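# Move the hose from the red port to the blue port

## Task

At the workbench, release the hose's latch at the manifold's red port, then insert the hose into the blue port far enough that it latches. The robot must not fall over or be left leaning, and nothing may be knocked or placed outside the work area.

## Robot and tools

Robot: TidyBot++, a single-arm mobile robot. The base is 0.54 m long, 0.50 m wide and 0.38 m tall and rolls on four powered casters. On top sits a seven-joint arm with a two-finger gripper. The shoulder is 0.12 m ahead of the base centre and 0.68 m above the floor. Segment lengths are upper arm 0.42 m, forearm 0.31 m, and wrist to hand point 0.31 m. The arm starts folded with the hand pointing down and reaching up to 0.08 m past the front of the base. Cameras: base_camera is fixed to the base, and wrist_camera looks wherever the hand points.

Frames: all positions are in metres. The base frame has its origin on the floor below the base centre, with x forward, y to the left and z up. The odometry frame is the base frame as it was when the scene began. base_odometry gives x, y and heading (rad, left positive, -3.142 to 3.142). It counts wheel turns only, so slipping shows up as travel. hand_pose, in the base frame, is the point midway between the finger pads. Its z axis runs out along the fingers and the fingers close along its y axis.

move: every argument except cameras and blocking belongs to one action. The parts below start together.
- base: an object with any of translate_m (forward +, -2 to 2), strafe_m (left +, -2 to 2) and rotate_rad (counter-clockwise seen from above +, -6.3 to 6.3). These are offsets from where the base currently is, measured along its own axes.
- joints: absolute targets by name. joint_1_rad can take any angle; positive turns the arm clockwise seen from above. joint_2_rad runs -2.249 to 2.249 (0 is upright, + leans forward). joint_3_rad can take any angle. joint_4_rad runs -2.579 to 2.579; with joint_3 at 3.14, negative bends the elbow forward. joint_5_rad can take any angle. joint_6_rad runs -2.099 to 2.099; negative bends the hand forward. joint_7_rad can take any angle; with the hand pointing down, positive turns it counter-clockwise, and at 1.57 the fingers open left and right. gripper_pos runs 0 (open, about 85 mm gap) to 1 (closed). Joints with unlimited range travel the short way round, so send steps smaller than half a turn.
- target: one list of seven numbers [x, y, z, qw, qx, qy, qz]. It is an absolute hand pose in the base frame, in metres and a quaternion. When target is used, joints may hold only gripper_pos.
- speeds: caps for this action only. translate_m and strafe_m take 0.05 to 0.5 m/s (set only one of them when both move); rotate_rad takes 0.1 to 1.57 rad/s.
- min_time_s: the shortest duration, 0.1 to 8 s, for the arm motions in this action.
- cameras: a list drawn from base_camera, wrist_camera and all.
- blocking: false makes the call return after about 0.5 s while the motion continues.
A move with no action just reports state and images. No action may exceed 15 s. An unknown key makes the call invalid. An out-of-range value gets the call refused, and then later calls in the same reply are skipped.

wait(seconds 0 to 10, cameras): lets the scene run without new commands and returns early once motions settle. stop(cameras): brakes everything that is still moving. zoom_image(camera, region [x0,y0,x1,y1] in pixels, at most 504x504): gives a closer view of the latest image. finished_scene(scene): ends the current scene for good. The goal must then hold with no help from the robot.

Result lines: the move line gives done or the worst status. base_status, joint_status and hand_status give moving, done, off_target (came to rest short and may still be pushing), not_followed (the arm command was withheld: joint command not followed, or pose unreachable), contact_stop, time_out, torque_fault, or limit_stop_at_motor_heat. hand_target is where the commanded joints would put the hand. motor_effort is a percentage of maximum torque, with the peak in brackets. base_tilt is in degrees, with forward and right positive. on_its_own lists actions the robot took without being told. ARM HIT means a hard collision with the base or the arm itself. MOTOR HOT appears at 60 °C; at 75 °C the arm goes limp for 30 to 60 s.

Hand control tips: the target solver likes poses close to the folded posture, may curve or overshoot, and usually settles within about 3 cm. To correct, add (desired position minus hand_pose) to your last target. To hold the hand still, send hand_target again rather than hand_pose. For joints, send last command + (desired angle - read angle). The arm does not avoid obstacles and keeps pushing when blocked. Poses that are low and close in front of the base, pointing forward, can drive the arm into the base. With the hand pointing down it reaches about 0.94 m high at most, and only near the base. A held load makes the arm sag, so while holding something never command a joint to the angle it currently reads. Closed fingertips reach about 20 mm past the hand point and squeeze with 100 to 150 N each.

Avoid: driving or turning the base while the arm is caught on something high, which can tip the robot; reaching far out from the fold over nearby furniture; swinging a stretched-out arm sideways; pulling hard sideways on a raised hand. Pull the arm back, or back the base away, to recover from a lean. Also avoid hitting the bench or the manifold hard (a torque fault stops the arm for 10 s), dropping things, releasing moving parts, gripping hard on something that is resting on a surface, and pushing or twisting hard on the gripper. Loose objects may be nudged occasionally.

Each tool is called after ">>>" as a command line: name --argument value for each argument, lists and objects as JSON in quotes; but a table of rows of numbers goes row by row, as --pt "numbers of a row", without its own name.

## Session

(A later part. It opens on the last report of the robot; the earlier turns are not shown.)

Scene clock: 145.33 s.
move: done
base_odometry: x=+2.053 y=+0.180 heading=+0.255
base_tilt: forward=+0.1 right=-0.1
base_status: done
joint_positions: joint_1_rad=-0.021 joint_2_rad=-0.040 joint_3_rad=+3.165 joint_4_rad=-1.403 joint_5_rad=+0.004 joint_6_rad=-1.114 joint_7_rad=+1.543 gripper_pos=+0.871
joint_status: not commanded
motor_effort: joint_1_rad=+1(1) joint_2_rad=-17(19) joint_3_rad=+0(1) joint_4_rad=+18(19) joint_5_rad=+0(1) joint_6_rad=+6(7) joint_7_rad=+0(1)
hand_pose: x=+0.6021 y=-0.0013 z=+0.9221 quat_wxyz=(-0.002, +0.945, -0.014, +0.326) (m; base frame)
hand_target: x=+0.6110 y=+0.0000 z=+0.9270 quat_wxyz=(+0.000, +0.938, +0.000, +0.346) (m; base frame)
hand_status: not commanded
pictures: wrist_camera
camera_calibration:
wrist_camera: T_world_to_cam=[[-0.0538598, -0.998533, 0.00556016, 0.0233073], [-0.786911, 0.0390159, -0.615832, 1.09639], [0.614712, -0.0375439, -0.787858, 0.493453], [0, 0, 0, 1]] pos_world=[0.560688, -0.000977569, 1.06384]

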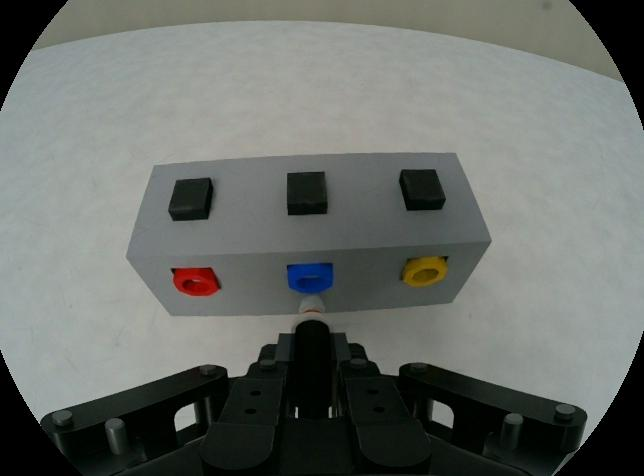

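>>> move --target '[0.609, 0.0, 0.937, 0, 0.938, 0, 0.346]'

>>> move --base '{"translate_m": 0.006}' --speeds '{"translate_m": 0.05}' --cameras '["wrist_camera"]'

>>> zoom_image --camera "wrist_camera" --region '[270, 220, 360, 350]'

Scene clock: 146.83 s.
move: done
base_odometry: x=+2.053 y=+0.180 heading=+0.255
base_tilt: forward=+0.1 right=-0.1
base_status: not commanded
joint_positions: joint_1_rad=-0.021 joint_2_rad=-0.040 joint_3_rad=+3.165 joint_4_rad=-1.403 joint_5_rad=+0.004 joint_6_rad=-1.114 joint_7_rad=+1.543 gripper_pos=+0.871
joint_status: not commanded
motor_effort: joint_1_rad=+1(1) joint_2_rad=-16(17) joint_3_rad=+0(1) joint_4_rad=+18(18) joint_5_rad=+0(1) joint_6_rad=+6(7) joint_7_rad=+1(1)
hand_pose: x=+0.6021 y=-0.0013 z=+0.9222 quat_wxyz=(-0.002, +0.945, -0.014, +0.326) (m; base frame)
hand_target: x=+0.6090 y=+0.0000 z=+0.9370 quat_wxyz=(+0.000, +0.938, +0.000, +0.346) (m; base frame)
hand_status: done (0.016 m and 2.9 deg from the pose sent, 0.017 m and 2.9 deg at the start)
pictures: none

Scene clock: 147.43 s.
move: done
base_odometry: x=+2.059 y=+0.182 heading=+0.255
base_tilt: forward=+0.1 right=-0.1
base_status: done
joint_positions: joint_1_rad=-0.021 joint_2_rad=-0.046 joint_3_rad=+3.165 joint_4_rad=-1.405 joint_5_rad=+0.004 joint_6_rad=-1.122 joint_7_rad=+1.543 gripper_pos=+0.871
joint_status: not commanded
motor_effort: joint_1_rad=+0(1) joint_2_rad=-14(17) joint_3_rad=-1(1) joint_4_rad=+19(23) joint_5_rad=+0(1) joint_6_rad=+9(19) joint_7_rad=+1(1)
hand_pose: x=+0.5983 y=-0.0013 z=+0.9222 quat_wxyz=(-0.003, +0.946, -0.014, +0.324) (m; base frame)
hand_target: x=+0.6090 y=+0.0000 z=+0.9370 quat_wxyz=(+0.000, +0.938, +0.000, +0.346) (m; base frame)
hand_status: not commanded
pictures: wrist_camera
camera_calibration:
wrist_camera: T_world_to_cam=[[-0.0537907, -0.998537, 0.00558629, 0.022967], [-0.789712, 0.0391163, -0.612229, 1.0918], [0.611115, -0.0373438, -0.790661, 0.500643], [0, 0, 0, 1]] pos_world=[0.557496, -0.00107807, 1.06415]

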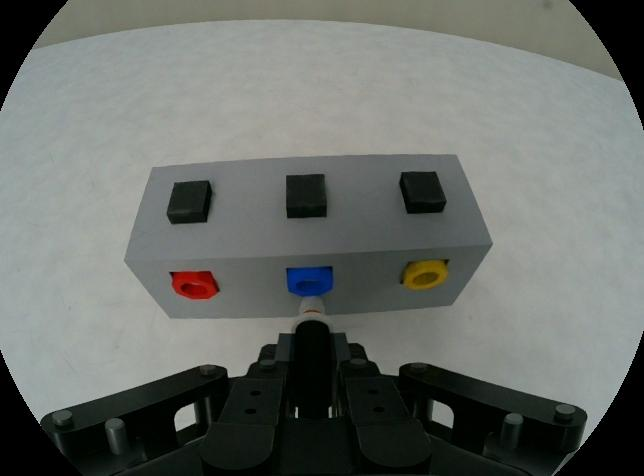

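Scaled by 3.877.

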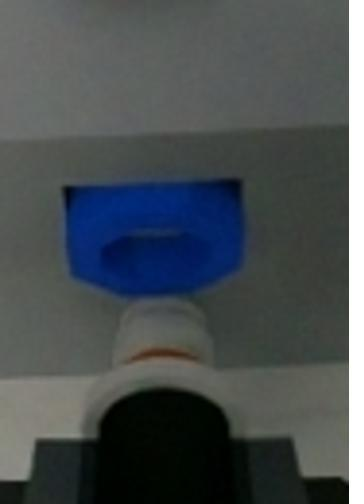

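>>> move --base '{"translate_m": -0.012}' --target '[0.606, 0.0, 0.944, 0, 0.932, 0, 0.362]' --cameras '["wrist_camera"]'

>>> zoom_image --camera "wrist_camera" --region '[270, 220, 360, 350]'

Scene clock: 149.63 s.
move: done
base_odometry: x=+2.047 y=+0.179 heading=+0.255
base_tilt: forward=+0.1 right=-0.1
base_status: done
joint_positions: joint_1_rad=-0.021 joint_2_rad=-0.060 joint_3_rad=+3.165 joint_4_rad=-1.407 joint_5_rad=+0.004 joint_6_rad=-1.104 joint_7_rad=+1.543 gripper_pos=+0.871
joint_status: not commanded
motor_effort: joint_1_rad=+0(1) joint_2_rad=-16(20) joint_3_rad=-1(2) joint_4_rad=+18(19) joint_5_rad=+0(1) joint_6_rad=+6(8) joint_7_rad=+0(1)
hand_pose: x=+0.5988 y=-0.0014 z=+0.9319 quat_wxyz=(-0.003, +0.941, -0.014, +0.339) (m; base frame)
hand_target: x=+0.6060 y=+0.0000 z=+0.9440 quat_wxyz=(+0.000, +0.932, +0.000, +0.362) (m; base frame)
hand_status: done (0.014 m and 3.3 deg from the pose sent, 0.023 m and 4.9 deg at the start)
pictures: wrist_camera
camera_calibration:
wrist_camera: T_world_to_cam=[[-0.0539691, -0.998536, 0.00362509, 0.0248199], [-0.770223, 0.0393182, -0.636562, 1.10931], [0.635487, -0.0371468, -0.771217, 0.475251], [0, 0, 0, 1]] pos_world=[0.55374, -0.0011785, 1.07258]

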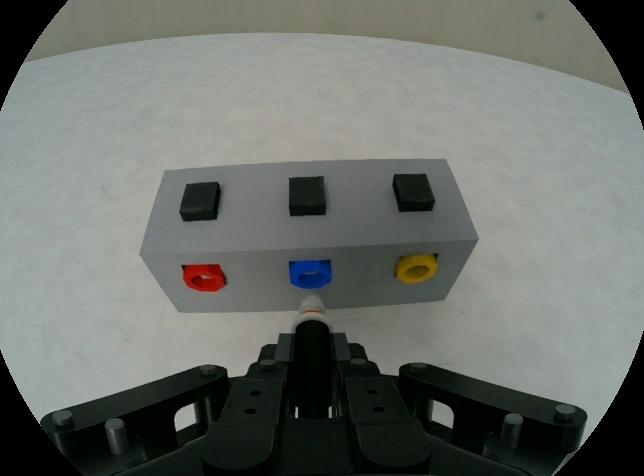

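Scaled by 3.877.

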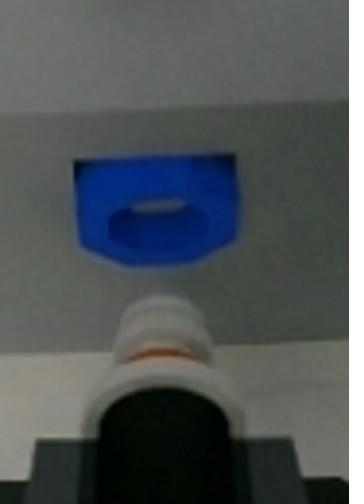

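>>> move --base '{"translate_m": 0.018, "strafe_m": 0.001}' --speeds '{"translate_m": 0.05}' --cameras '["wrist_camera"]'

>>> zoom_image --camera "wrist_camera" --region '[270, 220, 360, 350]'

Scene clock: 151.07 s.
move: done
base_odometry: x=+2.065 y=+0.184 heading=+0.255
base_tilt: forward=+0.1 right=-0.1
base_status: done
joint_positions: joint_1_rad=-0.021 joint_2_rad=-0.072 joint_3_rad=+3.165 joint_4_rad=-1.409 joint_5_rad=+0.004 joint_6_rad=-1.104 joint_7_rad=+1.543 gripper_pos=+0.871
joint_status: not commanded
motor_effort: joint_1_rad=+0(1) joint_2_rad=-13(17) joint_3_rad=-1(2) joint_4_rad=+18(23) joint_5_rad=-2(3) joint_6_rad=+7(19) joint_7_rad=+1(1)
hand_pose: x=+0.5953 y=-0.0015 z=+0.9365 quat_wxyz=(-0.003, +0.939, -0.014, +0.343) (m; base frame)
hand_target: x=+0.6060 y=+0.0000 z=+0.9440 quat_wxyz=(+0.000, +0.932, +0.000, +0.362) (m; base frame)
hand_status: not commanded
pictures: wrist_camera
camera_calibration:
wrist_camera: T_world_to_cam=[[-0.0540906, -0.998532, 0.00291819, 0.0252729], [-0.764255, 0.0395185, -0.643703, 1.11261], [0.642642, -0.0370485, -0.76527, 0.471123], [0, 0, 0, 1]] pos_world=[0.548923, -0.00127865, 1.07665]

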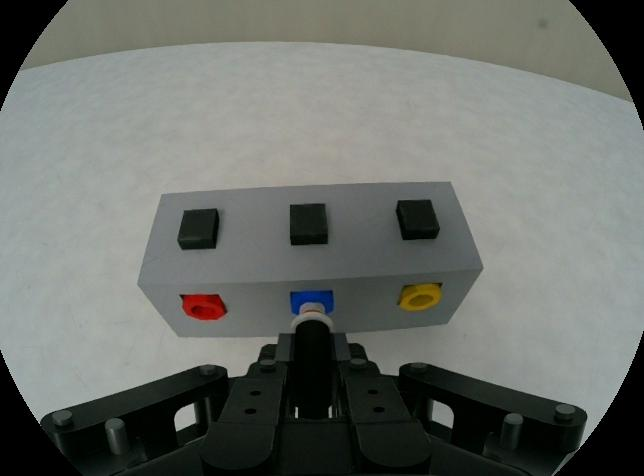

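Scaled by 3.877.

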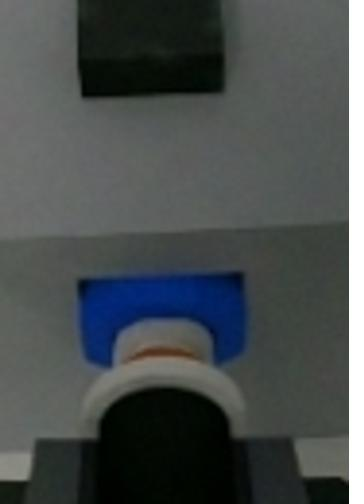

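>>> move --target '[0.615, 0.0, 0.918, 0, 0.932, 0, 0.362]' --cameras '["wrist_camera"]'

>>> zoom_image --camera "wrist_camera" --region '[270, 220, 360, 350]'

Scene clock: 152.63 s.
move: done
base_odometry: x=+2.065 y=+0.184 heading=+0.255
base_tilt: forward=+0.1 right=-0.1
base_status: not commanded
joint_positions: joint_1_rad=-0.021 joint_2_rad=-0.090 joint_3_rad=+3.165 joint_4_rad=-1.447 joint_5_rad=+0.004 joint_6_rad=-1.060 joint_7_rad=+1.543 gripper_pos=+0.871
joint_status: not commanded
motor_effort: joint_1_rad=-1(1) joint_2_rad=-7(13) joint_3_rad=-1(2) joint_4_rad=+15(17) joint_5_rad=-1(3) joint_6_rad=+7(8) joint_7_rad=+1(1)
hand_pose: x=+0.5950 y=-0.0016 z=+0.9347 quat_wxyz=(-0.003, +0.935, -0.014, +0.355) (m; base frame)
hand_target: x=+0.6150 y=+0.0000 z=+0.9180 quat_wxyz=(+0.000, +0.932, +0.000, +0.362) (m; base frame)
hand_status: done (0.026 m and 1.9 deg from the pose sent, 0.027 m and 2.9 deg at the start)
pictures: wrist_camera
camera_calibration:
wrist_camera: T_world_to_cam=[[-0.0538845, -0.998546, 0.00129649, 0.0266069], [-0.748365, 0.0395243, -0.662108, 1.11902], [0.661094, -0.0366476, -0.749407, 0.444246], [0, 0, 0, 1]] pos_world=[0.545181, -0.00137978, 1.0738]

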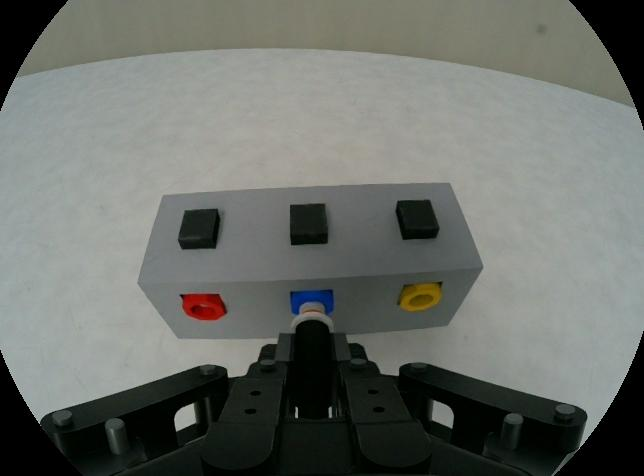

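Scaled by 3.877.

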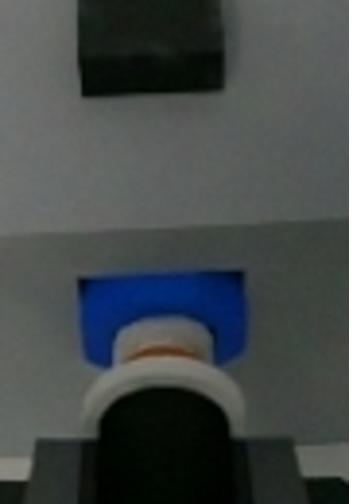

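>>> move --base '{"translate_m": 0.03}' --speeds '{"translate_m": 0.08}' --target '[0.665, 0.0, 0.93, 0, 0.928, 0, 0.372]' --cameras '["wrist_camera"]'

>>> zoom_image --camera "wrist_camera" --region '[270, 220, 360, 350]'

Scene clock: 154.37 s.
move: off_target
base_odometry: x=+2.093 y=+0.192 heading=+0.255
base_tilt: forward=+0.0 right=-0.1
base_status: done
joint_positions: joint_1_rad=-0.021 joint_2_rad=-0.126 joint_3_rad=+3.165 joint_4_rad=-1.453 joint_5_rad=+0.004 joint_6_rad=-1.123 joint_7_rad=+1.543 gripper_pos=+0.871
joint_status: not commanded
motor_effort: joint_1_rad=+1(1) joint_2_rad=+13(15) joint_3_rad=+1(2) joint_4_rad=+26(27) joint_5_rad=+0(1) joint_6_rad=+40(41) joint_7_rad=+1(1)
hand_pose: x=+0.5699 y=-0.0017 z=+0.9358 quat_wxyz=(-0.004, +0.941, -0.015, +0.339) (m; base frame)
hand_target: x=+0.6650 y=+0.0000 z=+0.9300 quat_wxyz=(+0.000, +0.928, +0.000, +0.372) (m; base frame)
hand_status: off_target (0.095 m and 4.4 deg from the pose sent, 0.070 m and 2.7 deg at the start)
pictures: wrist_camera
camera_calibration:
wrist_camera: T_world_to_cam=[[-0.0539119, -0.998544, 0.00207428, 0.0243727], [-0.769573, 0.0402258, -0.637291, 1.08978], [0.636279, -0.0359539, -0.770621, 0.4956], [0, 0, 0, 1]] pos_world=[0.524638, -0.00168129, 1.07637]

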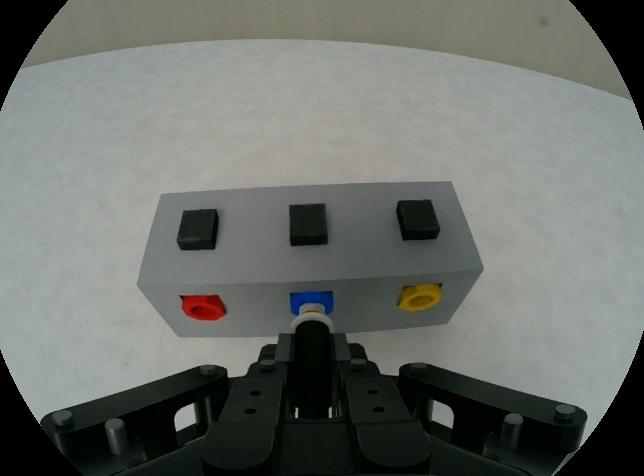

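Scaled by 3.877.

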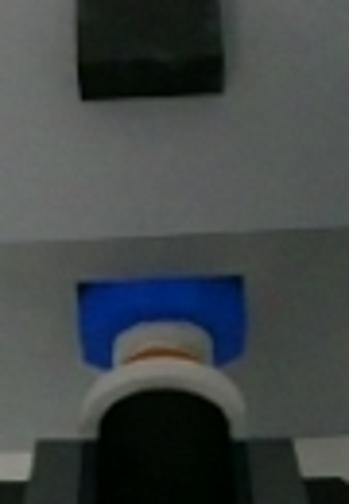

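>>> move --target '[0.665, 0.0, 0.94, -0.0186, 0.927, 0.0464, 0.3715]'

>>> move --target '[0.665, 0.0, 0.955, 0.0, 0.918, 0, 0.396]' --cameras '["wrist_camera"]'

>>> zoom_image --camera "wrist_camera" --region '[270, 220, 360, 350]'

Scene clock: 156.37 s.
move: off_target
base_odometry: x=+2.093 y=+0.192 heading=+0.255
base_tilt: forward=+0.0 right=-0.1
base_status: not commanded
joint_positions: joint_1_rad=+0.030 joint_2_rad=-0.121 joint_3_rad=+3.176 joint_4_rad=-1.443 joint_5_rad=-0.085 joint_6_rad=-1.135 joint_7_rad=+1.705 gripper_pos=+0.871
joint_status: not commanded
motor_effort: joint_1_rad=-2(2) joint_2_rad=+12(14) joint_3_rad=-1(2) joint_4_rad=+31(31) joint_5_rad=-4(5) joint_6_rad=+46(46) joint_7_rad=+1(1)
hand_pose: x=+0.5705 y=-0.0046 z=+0.9366 quat_wxyz=(-0.011, +0.941, +0.028, +0.338) (m; base frame)
hand_target: x=+0.6650 y=+0.0000 z=+0.9400 quat_wxyz=(-0.019, +0.927, +0.046, +0.372) (m; base frame)
hand_status: off_target (0.095 m and 4.8 deg from the pose sent, 0.095 m and 8.2 deg at the start)
pictures: none

Scene clock: 157.10 s.
move: off_target
base_odometry: x=+2.093 y=+0.192 heading=+0.255
base_tilt: forward=+0.0 right=-0.1
base_status: not commanded
joint_positions: joint_1_rad=-0.009 joint_2_rad=-0.122 joint_3_rad=+3.171 joint_4_rad=-1.443 joint_5_rad=-0.022 joint_6_rad=-1.135 joint_7_rad=+1.608 gripper_pos=+0.871
joint_status: not commanded
motor_effort: joint_1_rad=+0(2) joint_2_rad=+10(13) joint_3_rad=+0(2) joint_4_rad=+27(31) joint_5_rad=-2(5) joint_6_rad=+39(46) joint_7_rad=+1(1)
hand_pose: x=+0.5700 y=-0.0028 z=+0.9364 quat_wxyz=(-0.003, +0.942, +0.006, +0.336) (m; base frame)
hand_target: x=+0.6650 y=+0.0000 z=+0.9550 quat_wxyz=(+0.000, +0.918, +0.000, +0.396) (m; base frame)
hand_status: off_target (0.097 m and 7.4 deg from the pose sent, 0.096 m and 8.0 deg at the start)
pictures: wrist_camera
camera_calibration:
wrist_camera: T_world_to_cam=[[-0.015477, -0.999725, 0.0176306, -0.0131984], [-0.774388, 0.000830409, -0.63271, 1.08865], [0.632521, -0.0234454, -0.774188, 0.501492], [0, 0, 0, 1]] pos_world=[0.525626, -0.00234112, 1.07728]

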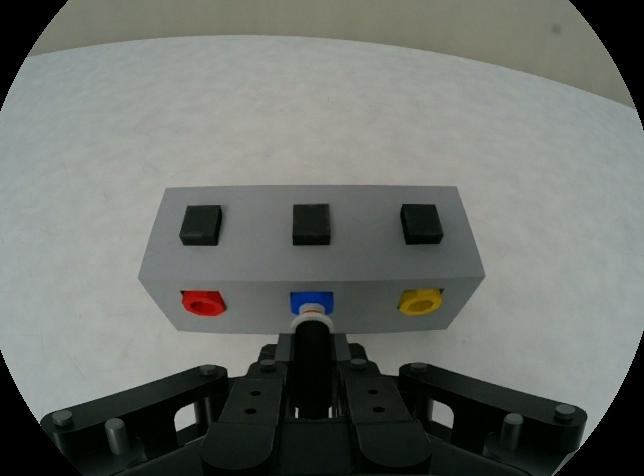

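Scaled by 3.877.

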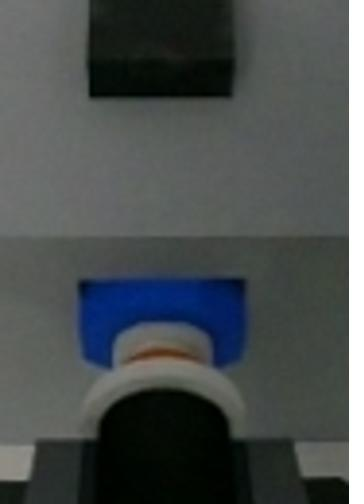

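>>> move --base '{"translate_m": -0.045}' --target '[0.612, 0.0, 0.948, -0.002, 0.932, 0.006, 0.362]' --cameras '["wrist_camera"]'

>>> zoom_image --camera "wrist_camera" --region '[270, 220, 360, 350]'

Scene clock: 158.53 s.
move: done
base_odometry: x=+2.049 y=+0.180 heading=+0.255
base_tilt: forward=+0.1 right=-0.1
base_status: done
joint_positions: joint_1_rad=-0.009 joint_2_rad=-0.060 joint_3_rad=+3.171 joint_4_rad=-1.414 joint_5_rad=-0.022 joint_6_rad=-1.067 joint_7_rad=+1.608 gripper_pos=+0.871
joint_status: not commanded
motor_effort: joint_1_rad=+1(2) joint_2_rad=-15(15) joint_3_rad=+0(1) joint_4_rad=+17(26) joint_5_rad=+0(1) joint_6_rad=+4(40) joint_7_rad=+1(1)
hand_pose: x=+0.6064 y=-0.0033 z=+0.9356 quat_wxyz=(-0.001, +0.936, +0.006, +0.353) (m; base frame)
hand_target: x=+0.6120 y=+0.0000 z=+0.9480 quat_wxyz=(-0.002, +0.932, +0.006, +0.362) (m; base frame)
hand_status: done (0.014 m and 1.2 deg from the pose sent, 0.044 m and 3.2 deg at the start)
pictures: wrist_camera
camera_calibration:
wrist_camera: T_world_to_cam=[[-0.0176163, -0.999658, 0.0193223, -0.013387], [-0.751912, 0.00050764, -0.659263, 1.12744], [0.659028, -0.0261425, -0.751664, 0.440702], [0, 0, 0, 1]] pos_world=[0.557067, -0.00243373, 1.0748]

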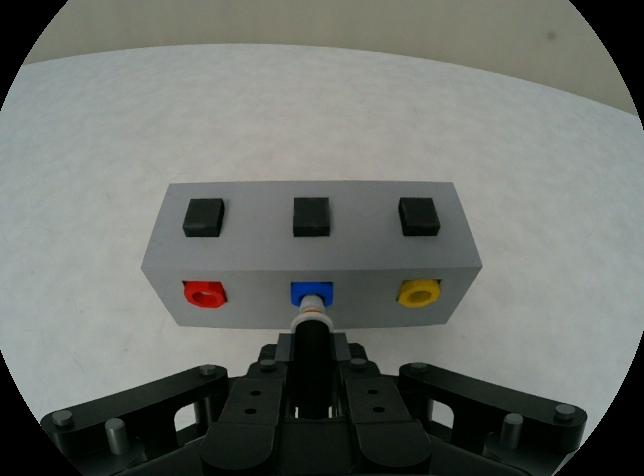

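Scaled by 3.877.

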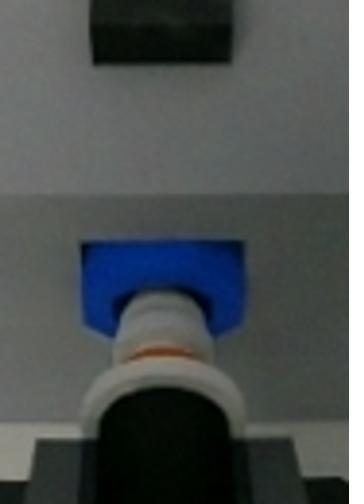

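>>> move --base '{"translate_m": 0.014}' --speeds '{"translate_m": 0.05}' --cameras '["wrist_camera"]'

>>> zoom_image --camera "wrist_camera" --region '[270, 220, 360, 350]'

Scene clock: 159.87 s.
move: done
base_odometry: x=+2.063 y=+0.184 heading=+0.255
base_tilt: forward=+0.1 right=-0.1
base_status: done
joint_positions: joint_1_rad=-0.009 joint_2_rad=-0.072 joint_3_rad=+3.171 joint_4_rad=-1.414 joint_5_rad=-0.022 joint_6_rad=-1.089 joint_7_rad=+1.608 gripper_pos=+0.871
joint_status: not commanded
motor_effort: joint_1_rad=+0(1) joint_2_rad=-11(15) joint_3_rad=+0(1) joint_4_rad=+21(23) joint_5_rad=+0(2) joint_6_rad=+13(17) joint_7_rad=+1(1)
hand_pose: x=+0.5982 y=-0.0031 z=+0.9365 quat_wxyz=(-0.002, +0.938, +0.006, +0.348) (m; base frame)
hand_target: x=+0.6120 y=+0.0000 z=+0.9480 quat_wxyz=(-0.002, +0.932, +0.006, +0.362) (m; base frame)
hand_status: not commanded
pictures: wrist_camera
camera_calibration:
wrist_camera: T_world_to_cam=[[-0.0168772, -0.999676, 0.0190426, -0.0135403], [-0.759071, 0.000414227, -0.651008, 1.11855], [0.65079, -0.0254418, -0.758832, 0.458439], [0, 0, 0, 1]] pos_world=[0.550485, -0.00233576, 1.07632]

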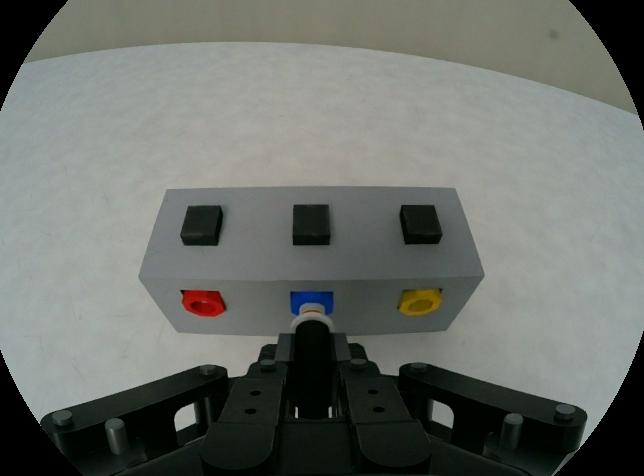

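Scaled by 3.877.

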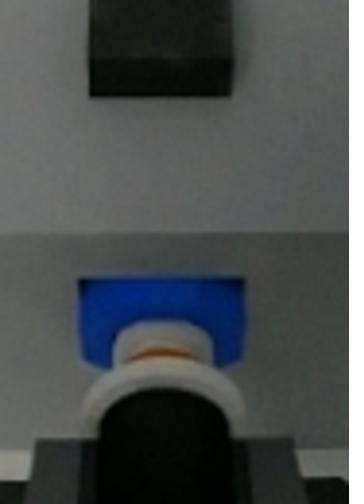

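>>> move --target '[0.625, 0.0, 0.955, -0.002, 0.949, 0.006, 0.315]'

>>> move --base '{"translate_m": 0.02}' --speeds '{"translate_m": 0.05}' --cameras '["wrist_camera"]'

>>> zoom_image --camera "wrist_camera" --region '[270, 220, 360, 350]'

Scene clock: 162.47 s.
move: off_target
base_odometry: x=+2.062 y=+0.184 heading=+0.255
base_tilt: forward=+0.1 right=-0.1
base_status: not commanded
joint_positions: joint_1_rad=-0.009 joint_2_rad=+0.000 joint_3_rad=+3.172 joint_4_rad=-1.282 joint_5_rad=-0.022 joint_6_rad=-1.244 joint_7_rad=+1.608 gripper_pos=+0.871
joint_status: not commanded
motor_effort: joint_1_rad=-2(3) joint_2_rad=-11(12) joint_3_rad=-3(4) joint_4_rad=+24(24) joint_5_rad=-4(5) joint_6_rad=+20(21) joint_7_rad=+1(1)
hand_pose: x=+0.6005 y=-0.0024 z=+0.9384 quat_wxyz=(-0.002, +0.953, +0.007, +0.304) (m; base frame)
hand_target: x=+0.6250 y=+0.0000 z=+0.9550 quat_wxyz=(-0.002, +0.949, +0.006, +0.315) (m; base frame)
hand_status: off_target (0.030 m and 1.4 deg from the pose sent, 0.033 m and 3.9 deg at the start)
pictures: none

Scene clock: 163.33 s.
move: done
base_odometry: x=+2.082 y=+0.189 heading=+0.255
base_tilt: forward=+0.1 right=-0.1
base_status: done
joint_positions: joint_1_rad=-0.009 joint_2_rad=-0.019 joint_3_rad=+3.172 joint_4_rad=-1.281 joint_5_rad=-0.022 joint_6_rad=-1.296 joint_7_rad=+1.608 gripper_pos=+0.871
joint_status: not commanded
motor_effort: joint_1_rad=-2(3) joint_2_rad=-4(10) joint_3_rad=-2(3) joint_4_rad=+25(26) joint_5_rad=-4(5) joint_6_rad=+28(30) joint_7_rad=+1(1)
hand_pose: x=+0.5823 y=-0.0021 z=+0.9382 quat_wxyz=(-0.003, +0.958, +0.008, +0.288) (m; base frame)
hand_target: x=+0.6250 y=+0.0000 z=+0.9550 quat_wxyz=(-0.002, +0.949, +0.006, +0.315) (m; base frame)
hand_status: not commanded
pictures: wrist_camera
camera_calibration:
wrist_camera: T_world_to_cam=[[-0.0103228, -0.999729, 0.0208804, -0.0183519], [-0.835072, -0.00286748, -0.550133, 1.05713], [0.550044, -0.0231155, -0.834816, 0.600081], [0, 0, 0, 1]] pos_world=[0.552519, -0.0014444, 1.0829]

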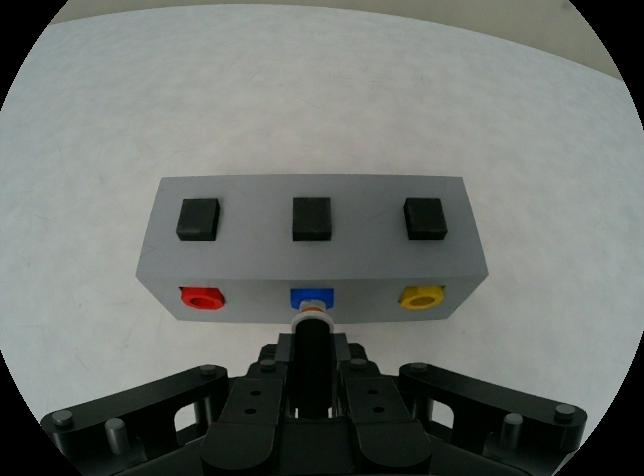

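Scaled by 3.877.

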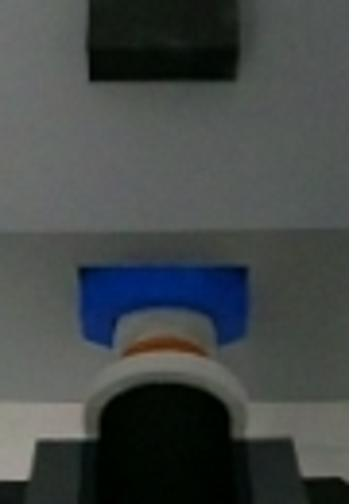

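>>> move --base '{"translate_m": 0.03}' --speeds '{"translate_m": 0.05}' --target '[0.66, 0.0, 0.94, -0.002, 0.935, 0.006, 0.354]'

>>> move --target '[0.70, 0.0, 0.94, -0.002, 0.925, 0.006, 0.38]' --cameras '["wrist_camera"]'

>>> zoom_image --camera "wrist_camera" --region '[270, 220, 360, 350]'

Scene clock: 166.87 s.
move: time_out
base_odometry: x=+2.108 y=+0.195 heading=+0.255
base_tilt: forward=+0.0 right=-0.1
base_status: translate_m time_out (by the wheels' count: +0.027 of +0.030)
joint_positions: joint_1_rad=-0.009 joint_2_rad=-0.079 joint_3_rad=+3.172 joint_4_rad=-1.338 joint_5_rad=-0.022 joint_6_rad=-1.301 joint_7_rad=+1.608 gripper_pos=+0.871
joint_status: not commanded
motor_effort: joint_1_rad=-2(3) joint_2_rad=+8(12) joint_3_rad=-2(3) joint_4_rad=+28(32) joint_5_rad=-5(6) joint_6_rad=+42(52) joint_7_rad=+1(1)
hand_pose: x=+0.5564 y=-0.0020 z=+0.9376 quat_wxyz=(-0.004, +0.958, +0.007, +0.287) (m; base frame)
hand_target: x=+0.6600 y=+0.0000 z=+0.9400 quat_wxyz=(-0.002, +0.935, +0.006, +0.354) (m; base frame)
hand_status: off_target (0.104 m and 8.1 deg from the pose sent, 0.078 m and 8.0 deg at the start)
pictures: none

not run: a stop that you did not command came earlier in this reply.

Scaled by 3.877.
This view is cut from an older image: the scene may have changed since it was taken.

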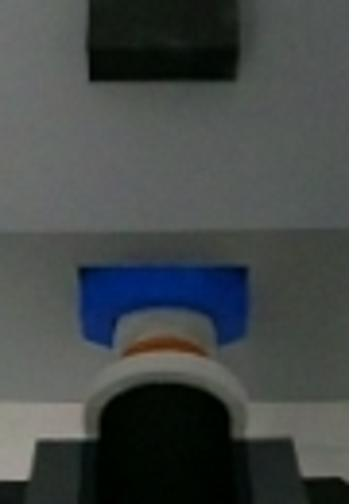

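>>> move --target '[0.70, 0.0, 0.93, -0.002, 0.925, 0.006, 0.38]' --cameras '["wrist_camera"]'

>>> zoom_image --camera "wrist_camera" --region '[270, 220, 360, 350]'

Scene clock: 168.20 s.
move: off_target
base_odometry: x=+2.108 y=+0.195 heading=+0.255
base_tilt: forward=+0.0 right=-0.1
base_status: not commanded
joint_positions: joint_1_rad=-0.009 joint_2_rad=-0.078 joint_3_rad=+3.172 joint_4_rad=-1.338 joint_5_rad=-0.022 joint_6_rad=-1.300 joint_7_rad=+1.608 gripper_pos=+0.871
joint_status: not commanded
motor_effort: joint_1_rad=-3(3) joint_2_rad=+14(15) joint_3_rad=-3(3) joint_4_rad=+27(27) joint_5_rad=-5(6) joint_6_rad=+48(48) joint_7_rad=+1(1)
hand_pose: x=+0.5570 y=-0.0020 z=+0.9373 quat_wxyz=(-0.004, +0.958, +0.007, +0.287) (m; base frame)
hand_target: x=+0.7000 y=+0.0000 z=+0.9300 quat_wxyz=(-0.002, +0.925, +0.006, +0.380) (m; base frame)
hand_status: off_target (0.143 m and 11.3 deg from the pose sent, 0.144 m and 11.3 deg at the start)
pictures: wrist_camera
camera_calibration:
wrist_camera: T_world_to_cam=[[-0.0101786, -0.999766, 0.019065, -0.0169079], [-0.83598, -0.0019534, -0.548757, 1.03467], [0.548666, -0.0215235, -0.835764, 0.614889], [0, 0, 0, 1]] pos_world=[0.527422, -0.0016483, 1.08201]

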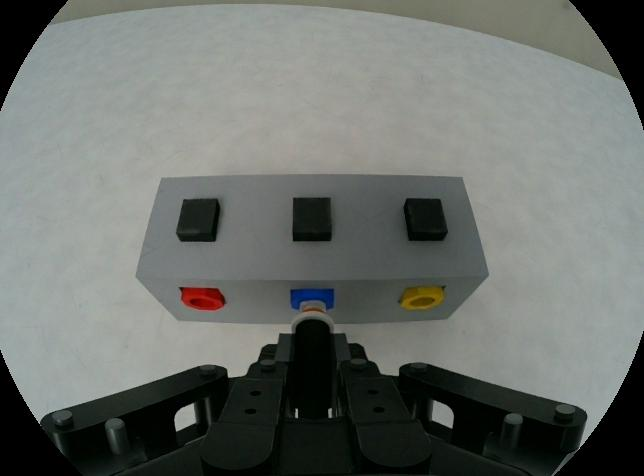

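Scaled by 3.877.

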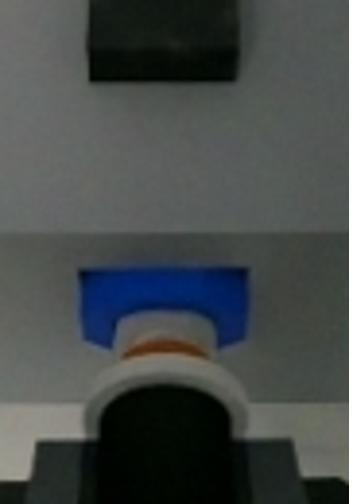

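>>> move --base '{"translate_m": -0.04}' --target '[0.625, 0.0, 0.945, -0.002, 0.938, 0.006, 0.346]'

>>> move --base '{"strafe_m": 0.003}'

>>> move --base '{"strafe_m": -0.006}'

>>> move --base '{"strafe_m": 0.003}'

>>> move --target '[0.63, 0.0, 0.975, -0.002, 0.938, 0.006, 0.346]'

>>> move --target '[0.63, 0.0, 0.91, -0.002, 0.938, 0.006, 0.346]' --cameras '["wrist_camera"]'

>>> zoom_image --camera "wrist_camera" --region '[270, 220, 360, 350]'

Scene clock: 172.00 s.
move: done
base_odometry: x=+2.069 y=+0.185 heading=+0.255
base_tilt: forward=+0.1 right=-0.1
base_status: done
joint_positions: joint_1_rad=-0.009 joint_2_rad=-0.036 joint_3_rad=+3.172 joint_4_rad=-1.338 joint_5_rad=-0.022 joint_6_rad=-1.199 joint_7_rad=+1.608 gripper_pos=+0.872
joint_status: not commanded
motor_effort: joint_1_rad=+0(3) joint_2_rad=-9(16) joint_3_rad=-1(2) joint_4_rad=+19(25) joint_5_rad=-1(5) joint_6_rad=+15(47) joint_7_rad=+0(1)
hand_pose: x=+0.5935 y=-0.0027 z=+0.9362 quat_wxyz=(-0.002, +0.949, +0.007, +0.315) (m; base frame)
hand_target: x=+0.6250 y=+0.0000 z=+0.9450 quat_wxyz=(-0.002, +0.938, +0.006, +0.346) (m; base frame)
hand_status: done (0.033 m and 3.8 deg from the pose sent, 0.069 m and 7.2 deg at the start)
pictures: none

Scene clock: 172.50 s.
move: done
base_odometry: x=+2.068 y=+0.188 heading=+0.255
base_tilt: forward=+0.1 right=-0.1
base_status: done
joint_positions: joint_1_rad=-0.009 joint_2_rad=-0.035 joint_3_rad=+3.174 joint_4_rad=-1.338 joint_5_rad=-0.018 joint_6_rad=-1.198 joint_7_rad=+1.608 gripper_pos=+0.872
joint_status: not commanded
motor_effort: joint_1_rad=-1(4) joint_2_rad=-11(12) joint_3_rad=-1(4) joint_4_rad=+19(19) joint_5_rad=-2(6) joint_6_rad=+13(14) joint_7_rad=+0(1)
hand_pose: x=+0.5938 y=-0.0046 z=+0.9360 quat_wxyz=(+0.000, +0.949, +0.006, +0.315) (m; base frame)
hand_target: x=+0.6250 y=+0.0000 z=+0.9450 quat_wxyz=(-0.002, +0.938, +0.006, +0.346) (m; base frame)
hand_status: not commanded
pictures: none

Scene clock: 173.07 s.
move: done
base_odometry: x=+2.069 y=+0.182 heading=+0.255
base_tilt: forward=+0.1 right=-0.1
base_status: done
joint_positions: joint_1_rad=-0.014 joint_2_rad=-0.035 joint_3_rad=+3.170 joint_4_rad=-1.338 joint_5_rad=-0.019 joint_6_rad=-1.198 joint_7_rad=+1.608 gripper_pos=+0.872
joint_status: not commanded
motor_effort: joint_1_rad=+0(2) joint_2_rad=-11(12) joint_3_rad=+0(2) joint_4_rad=+18(19) joint_5_rad=-1(3) joint_6_rad=+9(13) joint_7_rad=+1(1)
hand_pose: x=+0.5939 y=-0.0001 z=+0.9360 quat_wxyz=(-0.002, +0.949, +0.010, +0.315) (m; base frame)
hand_target: x=+0.6250 y=+0.0000 z=+0.9450 quat_wxyz=(-0.002, +0.938, +0.006, +0.346) (m; base frame)
hand_status: not commanded
pictures: none

Scene clock: 173.57 s.
move: done
base_odometry: x=+2.068 y=+0.185 heading=+0.255
base_tilt: forward=+0.1 right=-0.1
base_status: done
joint_positions: joint_1_rad=-0.013 joint_2_rad=-0.035 joint_3_rad=+3.172 joint_4_rad=-1.338 joint_5_rad=-0.017 joint_6_rad=-1.197 joint_7_rad=+1.608 gripper_pos=+0.872
joint_status: not commanded
motor_effort: joint_1_rad=+0(3) joint_2_rad=-11(13) joint_3_rad=+0(4) joint_4_rad=+17(18) joint_5_rad=+0(4) joint_6_rad=+8(10) joint_7_rad=+1(1)
hand_pose: x=+0.5940 y=-0.0023 z=+0.9359 quat_wxyz=(-0.001, +0.949, +0.009, +0.315) (m; base frame)
hand_target: x=+0.6250 y=+0.0000 z=+0.9450 quat_wxyz=(-0.002, +0.938, +0.006, +0.346) (m; base frame)
hand_status: not commanded
pictures: none

Scene clock: 174.60 s.
move: off_target
base_odometry: x=+2.068 y=+0.185 heading=+0.255
base_tilt: forward=+0.1 right=-0.1
base_status: not commanded
joint_positions: joint_1_rad=-0.013 joint_2_rad=-0.012 joint_3_rad=+3.172 joint_4_rad=-1.294 joint_5_rad=-0.017 joint_6_rad=-1.244 joint_7_rad=+1.608 gripper_pos=+0.872
joint_status: not commanded
motor_effort: joint_1_rad=-2(2) joint_2_rad=-11(12) joint_3_rad=-2(3) joint_4_rad=+26(26) joint_5_rad=-2(4) joint_6_rad=+23(24) joint_7_rad=+0(1)
hand_pose: x=+0.5955 y=-0.0019 z=+0.9379 quat_wxyz=(-0.001, +0.953, +0.009, +0.303) (m; base frame)
hand_target: x=+0.6300 y=+0.0000 z=+0.9750 quat_wxyz=(-0.002, +0.938, +0.006, +0.346) (m; base frame)
hand_status: off_target (0.051 m and 5.2 deg from the pose sent, 0.053 m and 3.8 deg at the start)
pictures: none

Scene clock: 175.90 s.
move: off_target
base_odometry: x=+2.068 y=+0.185 heading=+0.255
base_tilt: forward=+0.1 right=-0.1
base_status: not commanded
joint_positions: joint_1_rad=-0.013 joint_2_rad=-0.066 joint_3_rad=+3.172 joint_4_rad=-1.400 joint_5_rad=-0.017 joint_6_rad=-1.126 joint_7_rad=+1.608 gripper_pos=+0.872
joint_status: not commanded
motor_effort: joint_1_rad=+1(2) joint_2_rad=-4(12) joint_3_rad=+1(2) joint_4_rad=+16(26) joint_5_rad=+0(4) joint_6_rad=+12(23) joint_7_rad=+1(1)
hand_pose: x=+0.5934 y=-0.0025 z=+0.9337 quat_wxyz=(-0.001, +0.942, +0.008, +0.334) (m; base frame)
hand_target: x=+0.6300 y=+0.0000 z=+0.9100 quat_wxyz=(-0.002, +0.938, +0.006, +0.346) (m; base frame)
hand_status: off_target (0.044 m and 1.5 deg from the pose sent, 0.044 m and 5.2 deg at the start)
pictures: wrist_camera
camera_calibration:
wrist_camera: T_world_to_cam=[[-0.013113, -0.999638, 0.0234835, -0.0192692], [-0.777003, -0.00459524, -0.62948, 1.10354], [0.629361, -0.0265011, -0.776661, 0.488858], [0, 0, 0, 1]] pos_world=[0.549533, -0.00123596, 1.07479]

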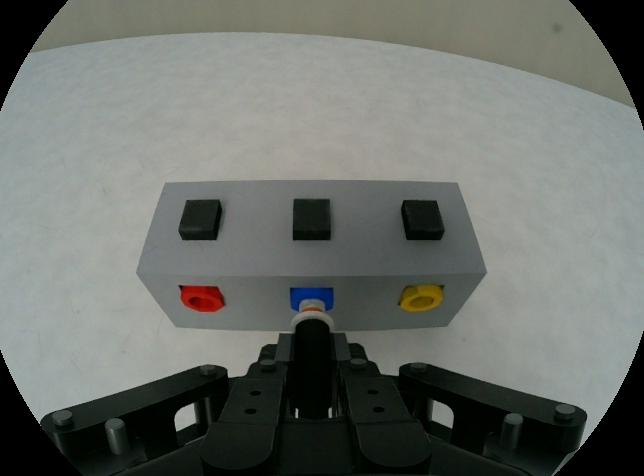

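Scaled by 3.877.

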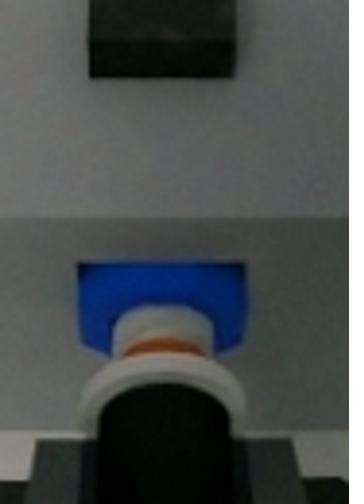

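>>> move --base '{"translate_m": -0.07}' --target '[0.625, 0.0, 0.94, -0.002, 0.92, 0.006, 0.392]' --cameras '["wrist_camera"]'

>>> zoom_image --camera "wrist_camera" --region '[290, 200, 340, 240]'

>>> zoom_image --camera "wrist_camera" --region '[290, 275, 340, 345]'

Scene clock: 179.37 s.
move: done
base_odometry: x=+2.001 y=+0.167 heading=+0.255
base_tilt: forward=+0.1 right=-0.1
base_status: done
joint_positions: joint_1_rad=-0.013 joint_2_rad=-0.060 joint_3_rad=+3.172 joint_4_rad=-1.448 joint_5_rad=-0.017 joint_6_rad=-1.008 joint_7_rad=+1.608 gripper_pos=+0.872
joint_status: not commanded
motor_effort: joint_1_rad=+0(2) joint_2_rad=-16(18) joint_3_rad=-1(1) joint_4_rad=+18(19) joint_5_rad=+0(2) joint_6_rad=+6(12) joint_7_rad=+1(1)
hand_pose: x=+0.6145 y=-0.0031 z=+0.9303 quat_wxyz=(+0.001, +0.931, +0.007, +0.364) (m; base frame)
hand_target: x=+0.6250 y=+0.0000 z=+0.9400 quat_wxyz=(-0.002, +0.920, +0.006, +0.392) (m; base frame)
hand_status: done (0.015 m and 3.4 deg from the pose sent, 0.032 m and 7.1 deg at the start)
pictures: wrist_camera
camera_calibration:
wrist_camera: T_world_to_cam=[[-0.0167474, -0.999587, 0.0233378, -0.0172517], [-0.735144, -0.00351037, -0.677902, 1.1371], [0.677704, -0.0285097, -0.734782, 0.404189], [0, 0, 0, 1]] pos_world=[0.561724, -0.00172962, 1.06824]

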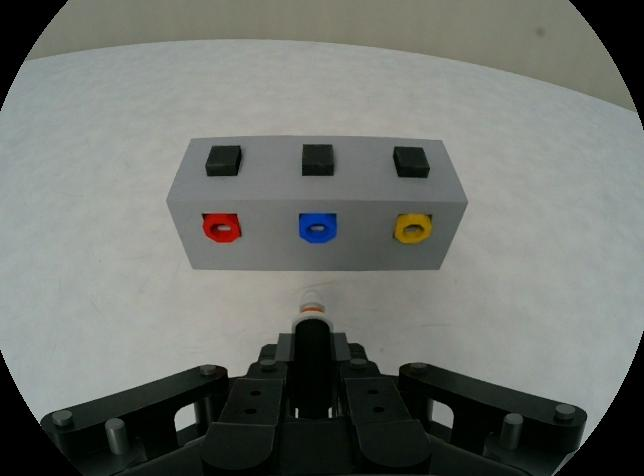

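Scaled by 10.080.

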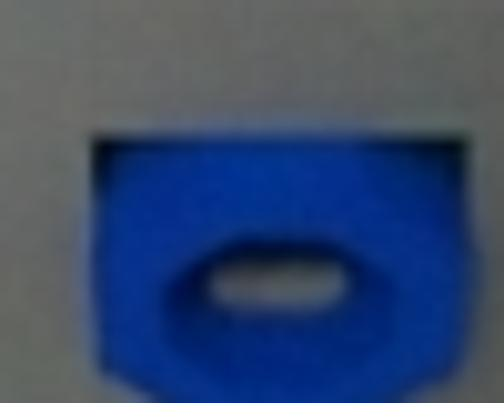

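Scaled by 7.200.

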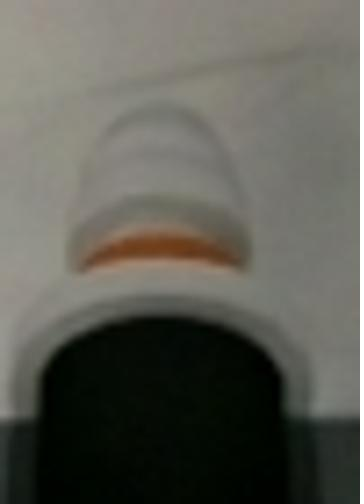

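>>> move --base '{"translate_m": 0.045}' --target '[0.61, 0.0, 0.948, -0.002, 0.938, 0.006, 0.346]'

>>> move --base '{"translate_m": 0.015}' --speeds '{"translate_m": 0.05}' --cameras '["wrist_camera"]'

>>> zoom_image --camera "wrist_camera" --region '[285, 265, 345, 335]'

Scene clock: 186.63 s.
move: done
base_odometry: x=+2.044 y=+0.179 heading=+0.255
base_tilt: forward=+0.1 right=-0.1
base_status: done
joint_positions: joint_1_rad=-0.013 joint_2_rad=-0.034 joint_3_rad=+3.172 joint_4_rad=-1.392 joint_5_rad=-0.017 joint_6_rad=-1.067 joint_7_rad=+1.608 gripper_pos=+0.872
joint_status: not commanded
motor_effort: joint_1_rad=+1(1) joint_2_rad=-19(19) joint_3_rad=-1(1) joint_4_rad=+20(21) joint_5_rad=+0(1) joint_6_rad=+8(9) joint_7_rad=+1(1)
hand_pose: x=+0.6167 y=-0.0028 z=+0.9344 quat_wxyz=(+0.000, +0.936, +0.008, +0.351) (m; base frame)
hand_target: x=+0.6100 y=+0.0000 z=+0.9480 quat_wxyz=(-0.002, +0.938, +0.006, +0.346) (m; base frame)
hand_status: done (0.015 m and 0.7 deg from the pose sent, 0.019 m and 2.3 deg at the start)
pictures: none

Scene clock: 187.43 s.
move: done
base_odometry: x=+2.059 y=+0.182 heading=+0.255
base_tilt: forward=+0.1 right=-0.1
base_status: done
joint_positions: joint_1_rad=-0.013 joint_2_rad=-0.051 joint_3_rad=+3.171 joint_4_rad=-1.392 joint_5_rad=-0.017 joint_6_rad=-1.104 joint_7_rad=+1.608 gripper_pos=+0.872
joint_status: not commanded
motor_effort: joint_1_rad=+1(2) joint_2_rad=-13(18) joint_3_rad=+1(2) joint_4_rad=+21(22) joint_5_rad=+0(1) joint_6_rad=+13(17) joint_7_rad=+1(1)
hand_pose: x=+0.6039 y=-0.0024 z=+0.9348 quat_wxyz=(+0.000, +0.940, +0.008, +0.341) (m; base frame)
hand_target: x=+0.6100 y=+0.0000 z=+0.9480 quat_wxyz=(-0.002, +0.938, +0.006, +0.346) (m; base frame)
hand_status: not commanded
pictures: wrist_camera
camera_calibration:
wrist_camera: T_world_to_cam=[[-0.0133932, -0.999622, 0.0239897, -0.0194573], [-0.767572, -0.00509776, -0.640943, 1.1174], [0.640823, -0.0269981, -0.767214, 0.467398], [0, 0, 0, 1]] pos_world=[0.557906, -0.00113488, 1.07525]

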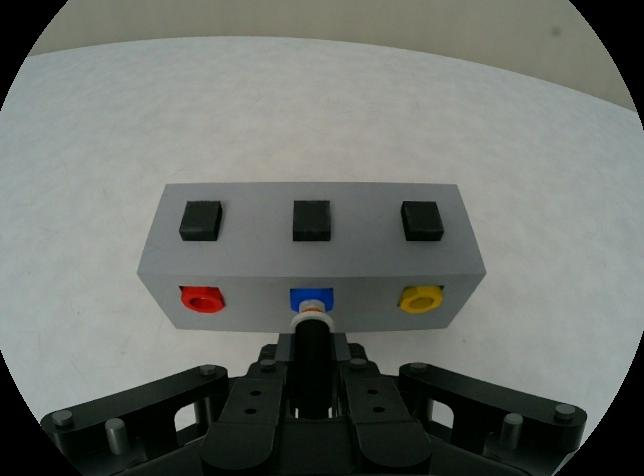

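Scaled by 7.200.

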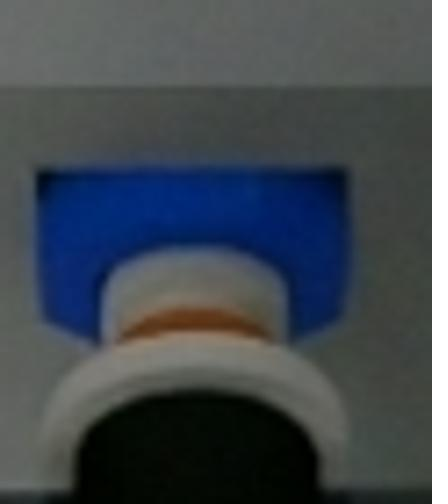

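>>> move --base '{"translate_m": -0.013}' --speeds '{"translate_m": 0.1}'

>>> move --target '[0.611, 0.0, 0.954, -0.002, 0.937, 0.006, 0.349]'

>>> move --base '{"translate_m": 0.013}' --speeds '{"translate_m": 0.05}' --cameras '["wrist_camera"]'

>>> zoom_image --camera "wrist_camera" --region '[285, 265, 345, 335]'

Scene clock: 190.07 s.
move: done
base_odometry: x=+2.046 y=+0.179 heading=+0.255
base_tilt: forward=+0.1 right=-0.1
base_status: done
joint_positions: joint_1_rad=-0.013 joint_2_rad=-0.037 joint_3_rad=+3.171 joint_4_rad=-1.380 joint_5_rad=-0.017 joint_6_rad=-1.104 joint_7_rad=+1.608 gripper_pos=+0.872
joint_status: not commanded
motor_effort: joint_1_rad=+0(1) joint_2_rad=-16(18) joint_3_rad=+0(1) joint_4_rad=+18(20) joint_5_rad=-1(1) joint_6_rad=+6(13) joint_7_rad=+1(1)
hand_pose: x=+0.6092 y=-0.0024 z=+0.9341 quat_wxyz=(+0.000, +0.940, +0.008, +0.340) (m; base frame)
hand_target: x=+0.6100 y=+0.0000 z=+0.9480 quat_wxyz=(-0.002, +0.938, +0.006, +0.346) (m; base frame)
hand_status: not commanded
pictures: none

Scene clock: 190.60 s.
move: done
base_odometry: x=+2.046 y=+0.179 heading=+0.255
base_tilt: forward=+0.1 right=-0.1
base_status: not commanded
joint_positions: joint_1_rad=-0.013 joint_2_rad=-0.036 joint_3_rad=+3.171 joint_4_rad=-1.372 joint_5_rad=-0.017 joint_6_rad=-1.105 joint_7_rad=+1.608 gripper_pos=+0.872
joint_status: not commanded
motor_effort: joint_1_rad=+0(1) joint_2_rad=-18(18) joint_3_rad=+0(2) joint_4_rad=+21(22) joint_5_rad=+0(1) joint_6_rad=+9(11) joint_7_rad=+1(1)
hand_pose: x=+0.6106 y=-0.0024 z=+0.9379 quat_wxyz=(+0.000, +0.939, +0.008, +0.344) (m; base frame)
hand_target: x=+0.6110 y=+0.0000 z=+0.9540 quat_wxyz=(-0.002, +0.937, +0.006, +0.349) (m; base frame)
hand_status: done (0.016 m and 0.7 deg from the pose sent, 0.020 m and 1.1 deg at the start)
pictures: none

Scene clock: 191.40 s.
move: done
base_odometry: x=+2.059 y=+0.182 heading=+0.255
base_tilt: forward=+0.1 right=-0.1
base_status: done
joint_positions: joint_1_rad=-0.013 joint_2_rad=-0.040 joint_3_rad=+3.171 joint_4_rad=-1.372 joint_5_rad=-0.017 joint_6_rad=-1.125 joint_7_rad=+1.608 gripper_pos=+0.872
joint_status: not commanded
motor_effort: joint_1_rad=+1(1) joint_2_rad=-12(21) joint_3_rad=+1(1) joint_4_rad=+22(25) joint_5_rad=+0(2) joint_6_rad=+15(19) joint_7_rad=+1(1)
hand_pose: x=+0.6048 y=-0.0023 z=+0.9357 quat_wxyz=(+0.000, +0.942, +0.008, +0.336) (m; base frame)
hand_target: x=+0.6110 y=+0.0000 z=+0.9540 quat_wxyz=(-0.002, +0.937, +0.006, +0.349) (m; base frame)
hand_status: not commanded
pictures: wrist_camera
camera_calibration:
wrist_camera: T_world_to_cam=[[-0.0127484, -0.999623, 0.0243105, -0.0199614], [-0.774725, -0.00549649, -0.632275, 1.11494], [0.63217, -0.0268945, -0.774363, 0.479288], [0, 0, 0, 1]] pos_world=[0.560526, -0.000935429, 1.07658]

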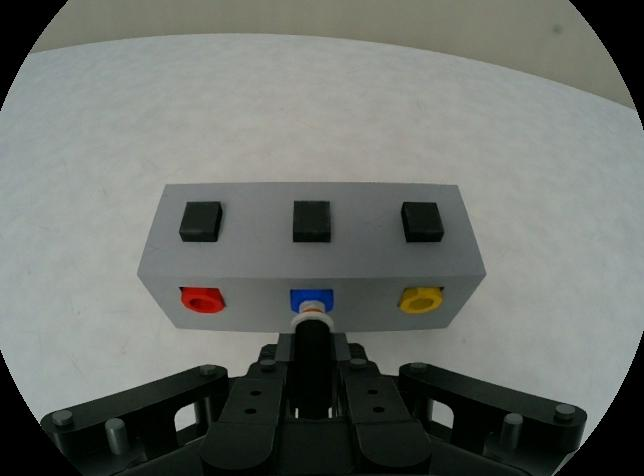

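Scaled by 7.200.

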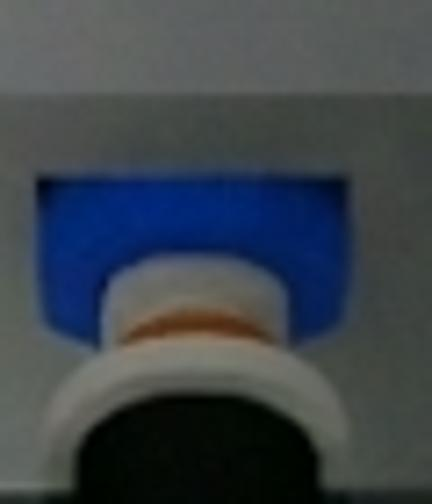

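>>> move --joints '{"gripper_pos": 0.878}'

>>> move --base '{"translate_m": 0.02}' --speeds '{"translate_m": 0.05}' --cameras '["wrist_camera"]'

>>> zoom_image --camera "wrist_camera" --region '[285, 265, 345, 335]'

Scene clock: 196.70 s.
move: done
base_odometry: x=+2.059 y=+0.182 heading=+0.255
base_tilt: forward=+0.1 right=-0.1
base_status: not commanded
joint_positions: joint_1_rad=-0.013 joint_2_rad=-0.041 joint_3_rad=+3.171 joint_4_rad=-1.372 joint_5_rad=-0.017 joint_6_rad=-1.125 joint_7_rad=+1.608 gripper_pos=+0.872
joint_status: all done
motor_effort: joint_1_rad=+1(1) joint_2_rad=-14(14) joint_3_rad=+0(1) joint_4_rad=+23(23) joint_5_rad=+0(1) joint_6_rad=+15(15) joint_7_rad=+1(1)
hand_pose: x=+0.6048 y=-0.0023 z=+0.9358 quat_wxyz=(+0.000, +0.942, +0.008, +0.336) (m; base frame)
hand_target: x=+0.6110 y=+0.0000 z=+0.9540 quat_wxyz=(-0.002, +0.937, +0.006, +0.349) (m; base frame)
hand_status: not commanded
pictures: none

Scene clock: 197.57 s.
move: done
base_odometry: x=+2.078 y=+0.187 heading=+0.254
base_tilt: forward=+0.1 right=-0.1
base_status: done
joint_positions: joint_1_rad=-0.013 joint_2_rad=-0.064 joint_3_rad=+3.171 joint_4_rad=-1.373 joint_5_rad=-0.017 joint_6_rad=-1.174 joint_7_rad=+1.608 gripper_pos=+0.872
joint_status: not commanded
motor_effort: joint_1_rad=+1(2) joint_2_rad=-11(15) joint_3_rad=+0(2) joint_4_rad=+26(28) joint_5_rad=-1(2) joint_6_rad=+23(28) joint_7_rad=+1(1)
hand_pose: x=+0.5868 y=-0.0018 z=+0.9368 quat_wxyz=(-0.001, +0.946, +0.009, +0.323) (m; base frame)
hand_target: x=+0.6110 y=+0.0000 z=+0.9540 quat_wxyz=(-0.002, +0.937, +0.006, +0.349) (m; base frame)
hand_status: not commanded
pictures: wrist_camera
camera_calibration:
wrist_camera: T_world_to_cam=[[-0.0108705, -0.99966, 0.02369, -0.0203591], [-0.791295, -0.00588443, -0.611406, 1.09187], [0.611338, -0.0253921, -0.790962, 0.519344], [0, 0, 0, 1]] pos_world=[0.546273, -0.000739907, 1.07884]

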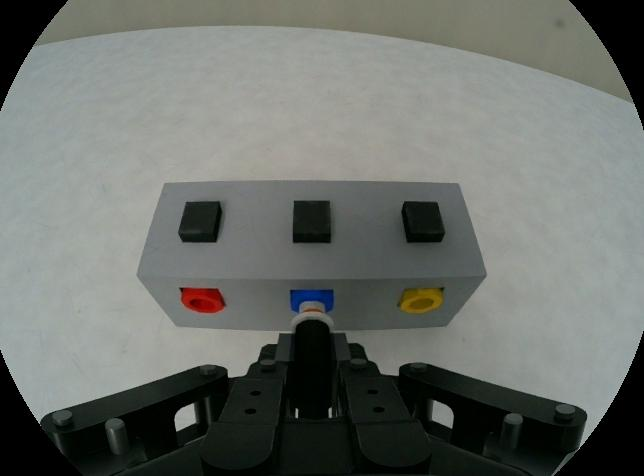

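Scaled by 7.200.

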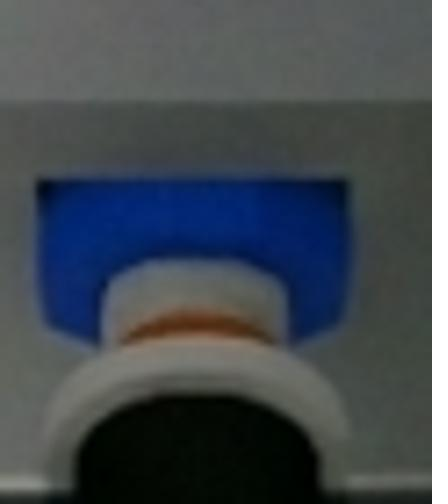

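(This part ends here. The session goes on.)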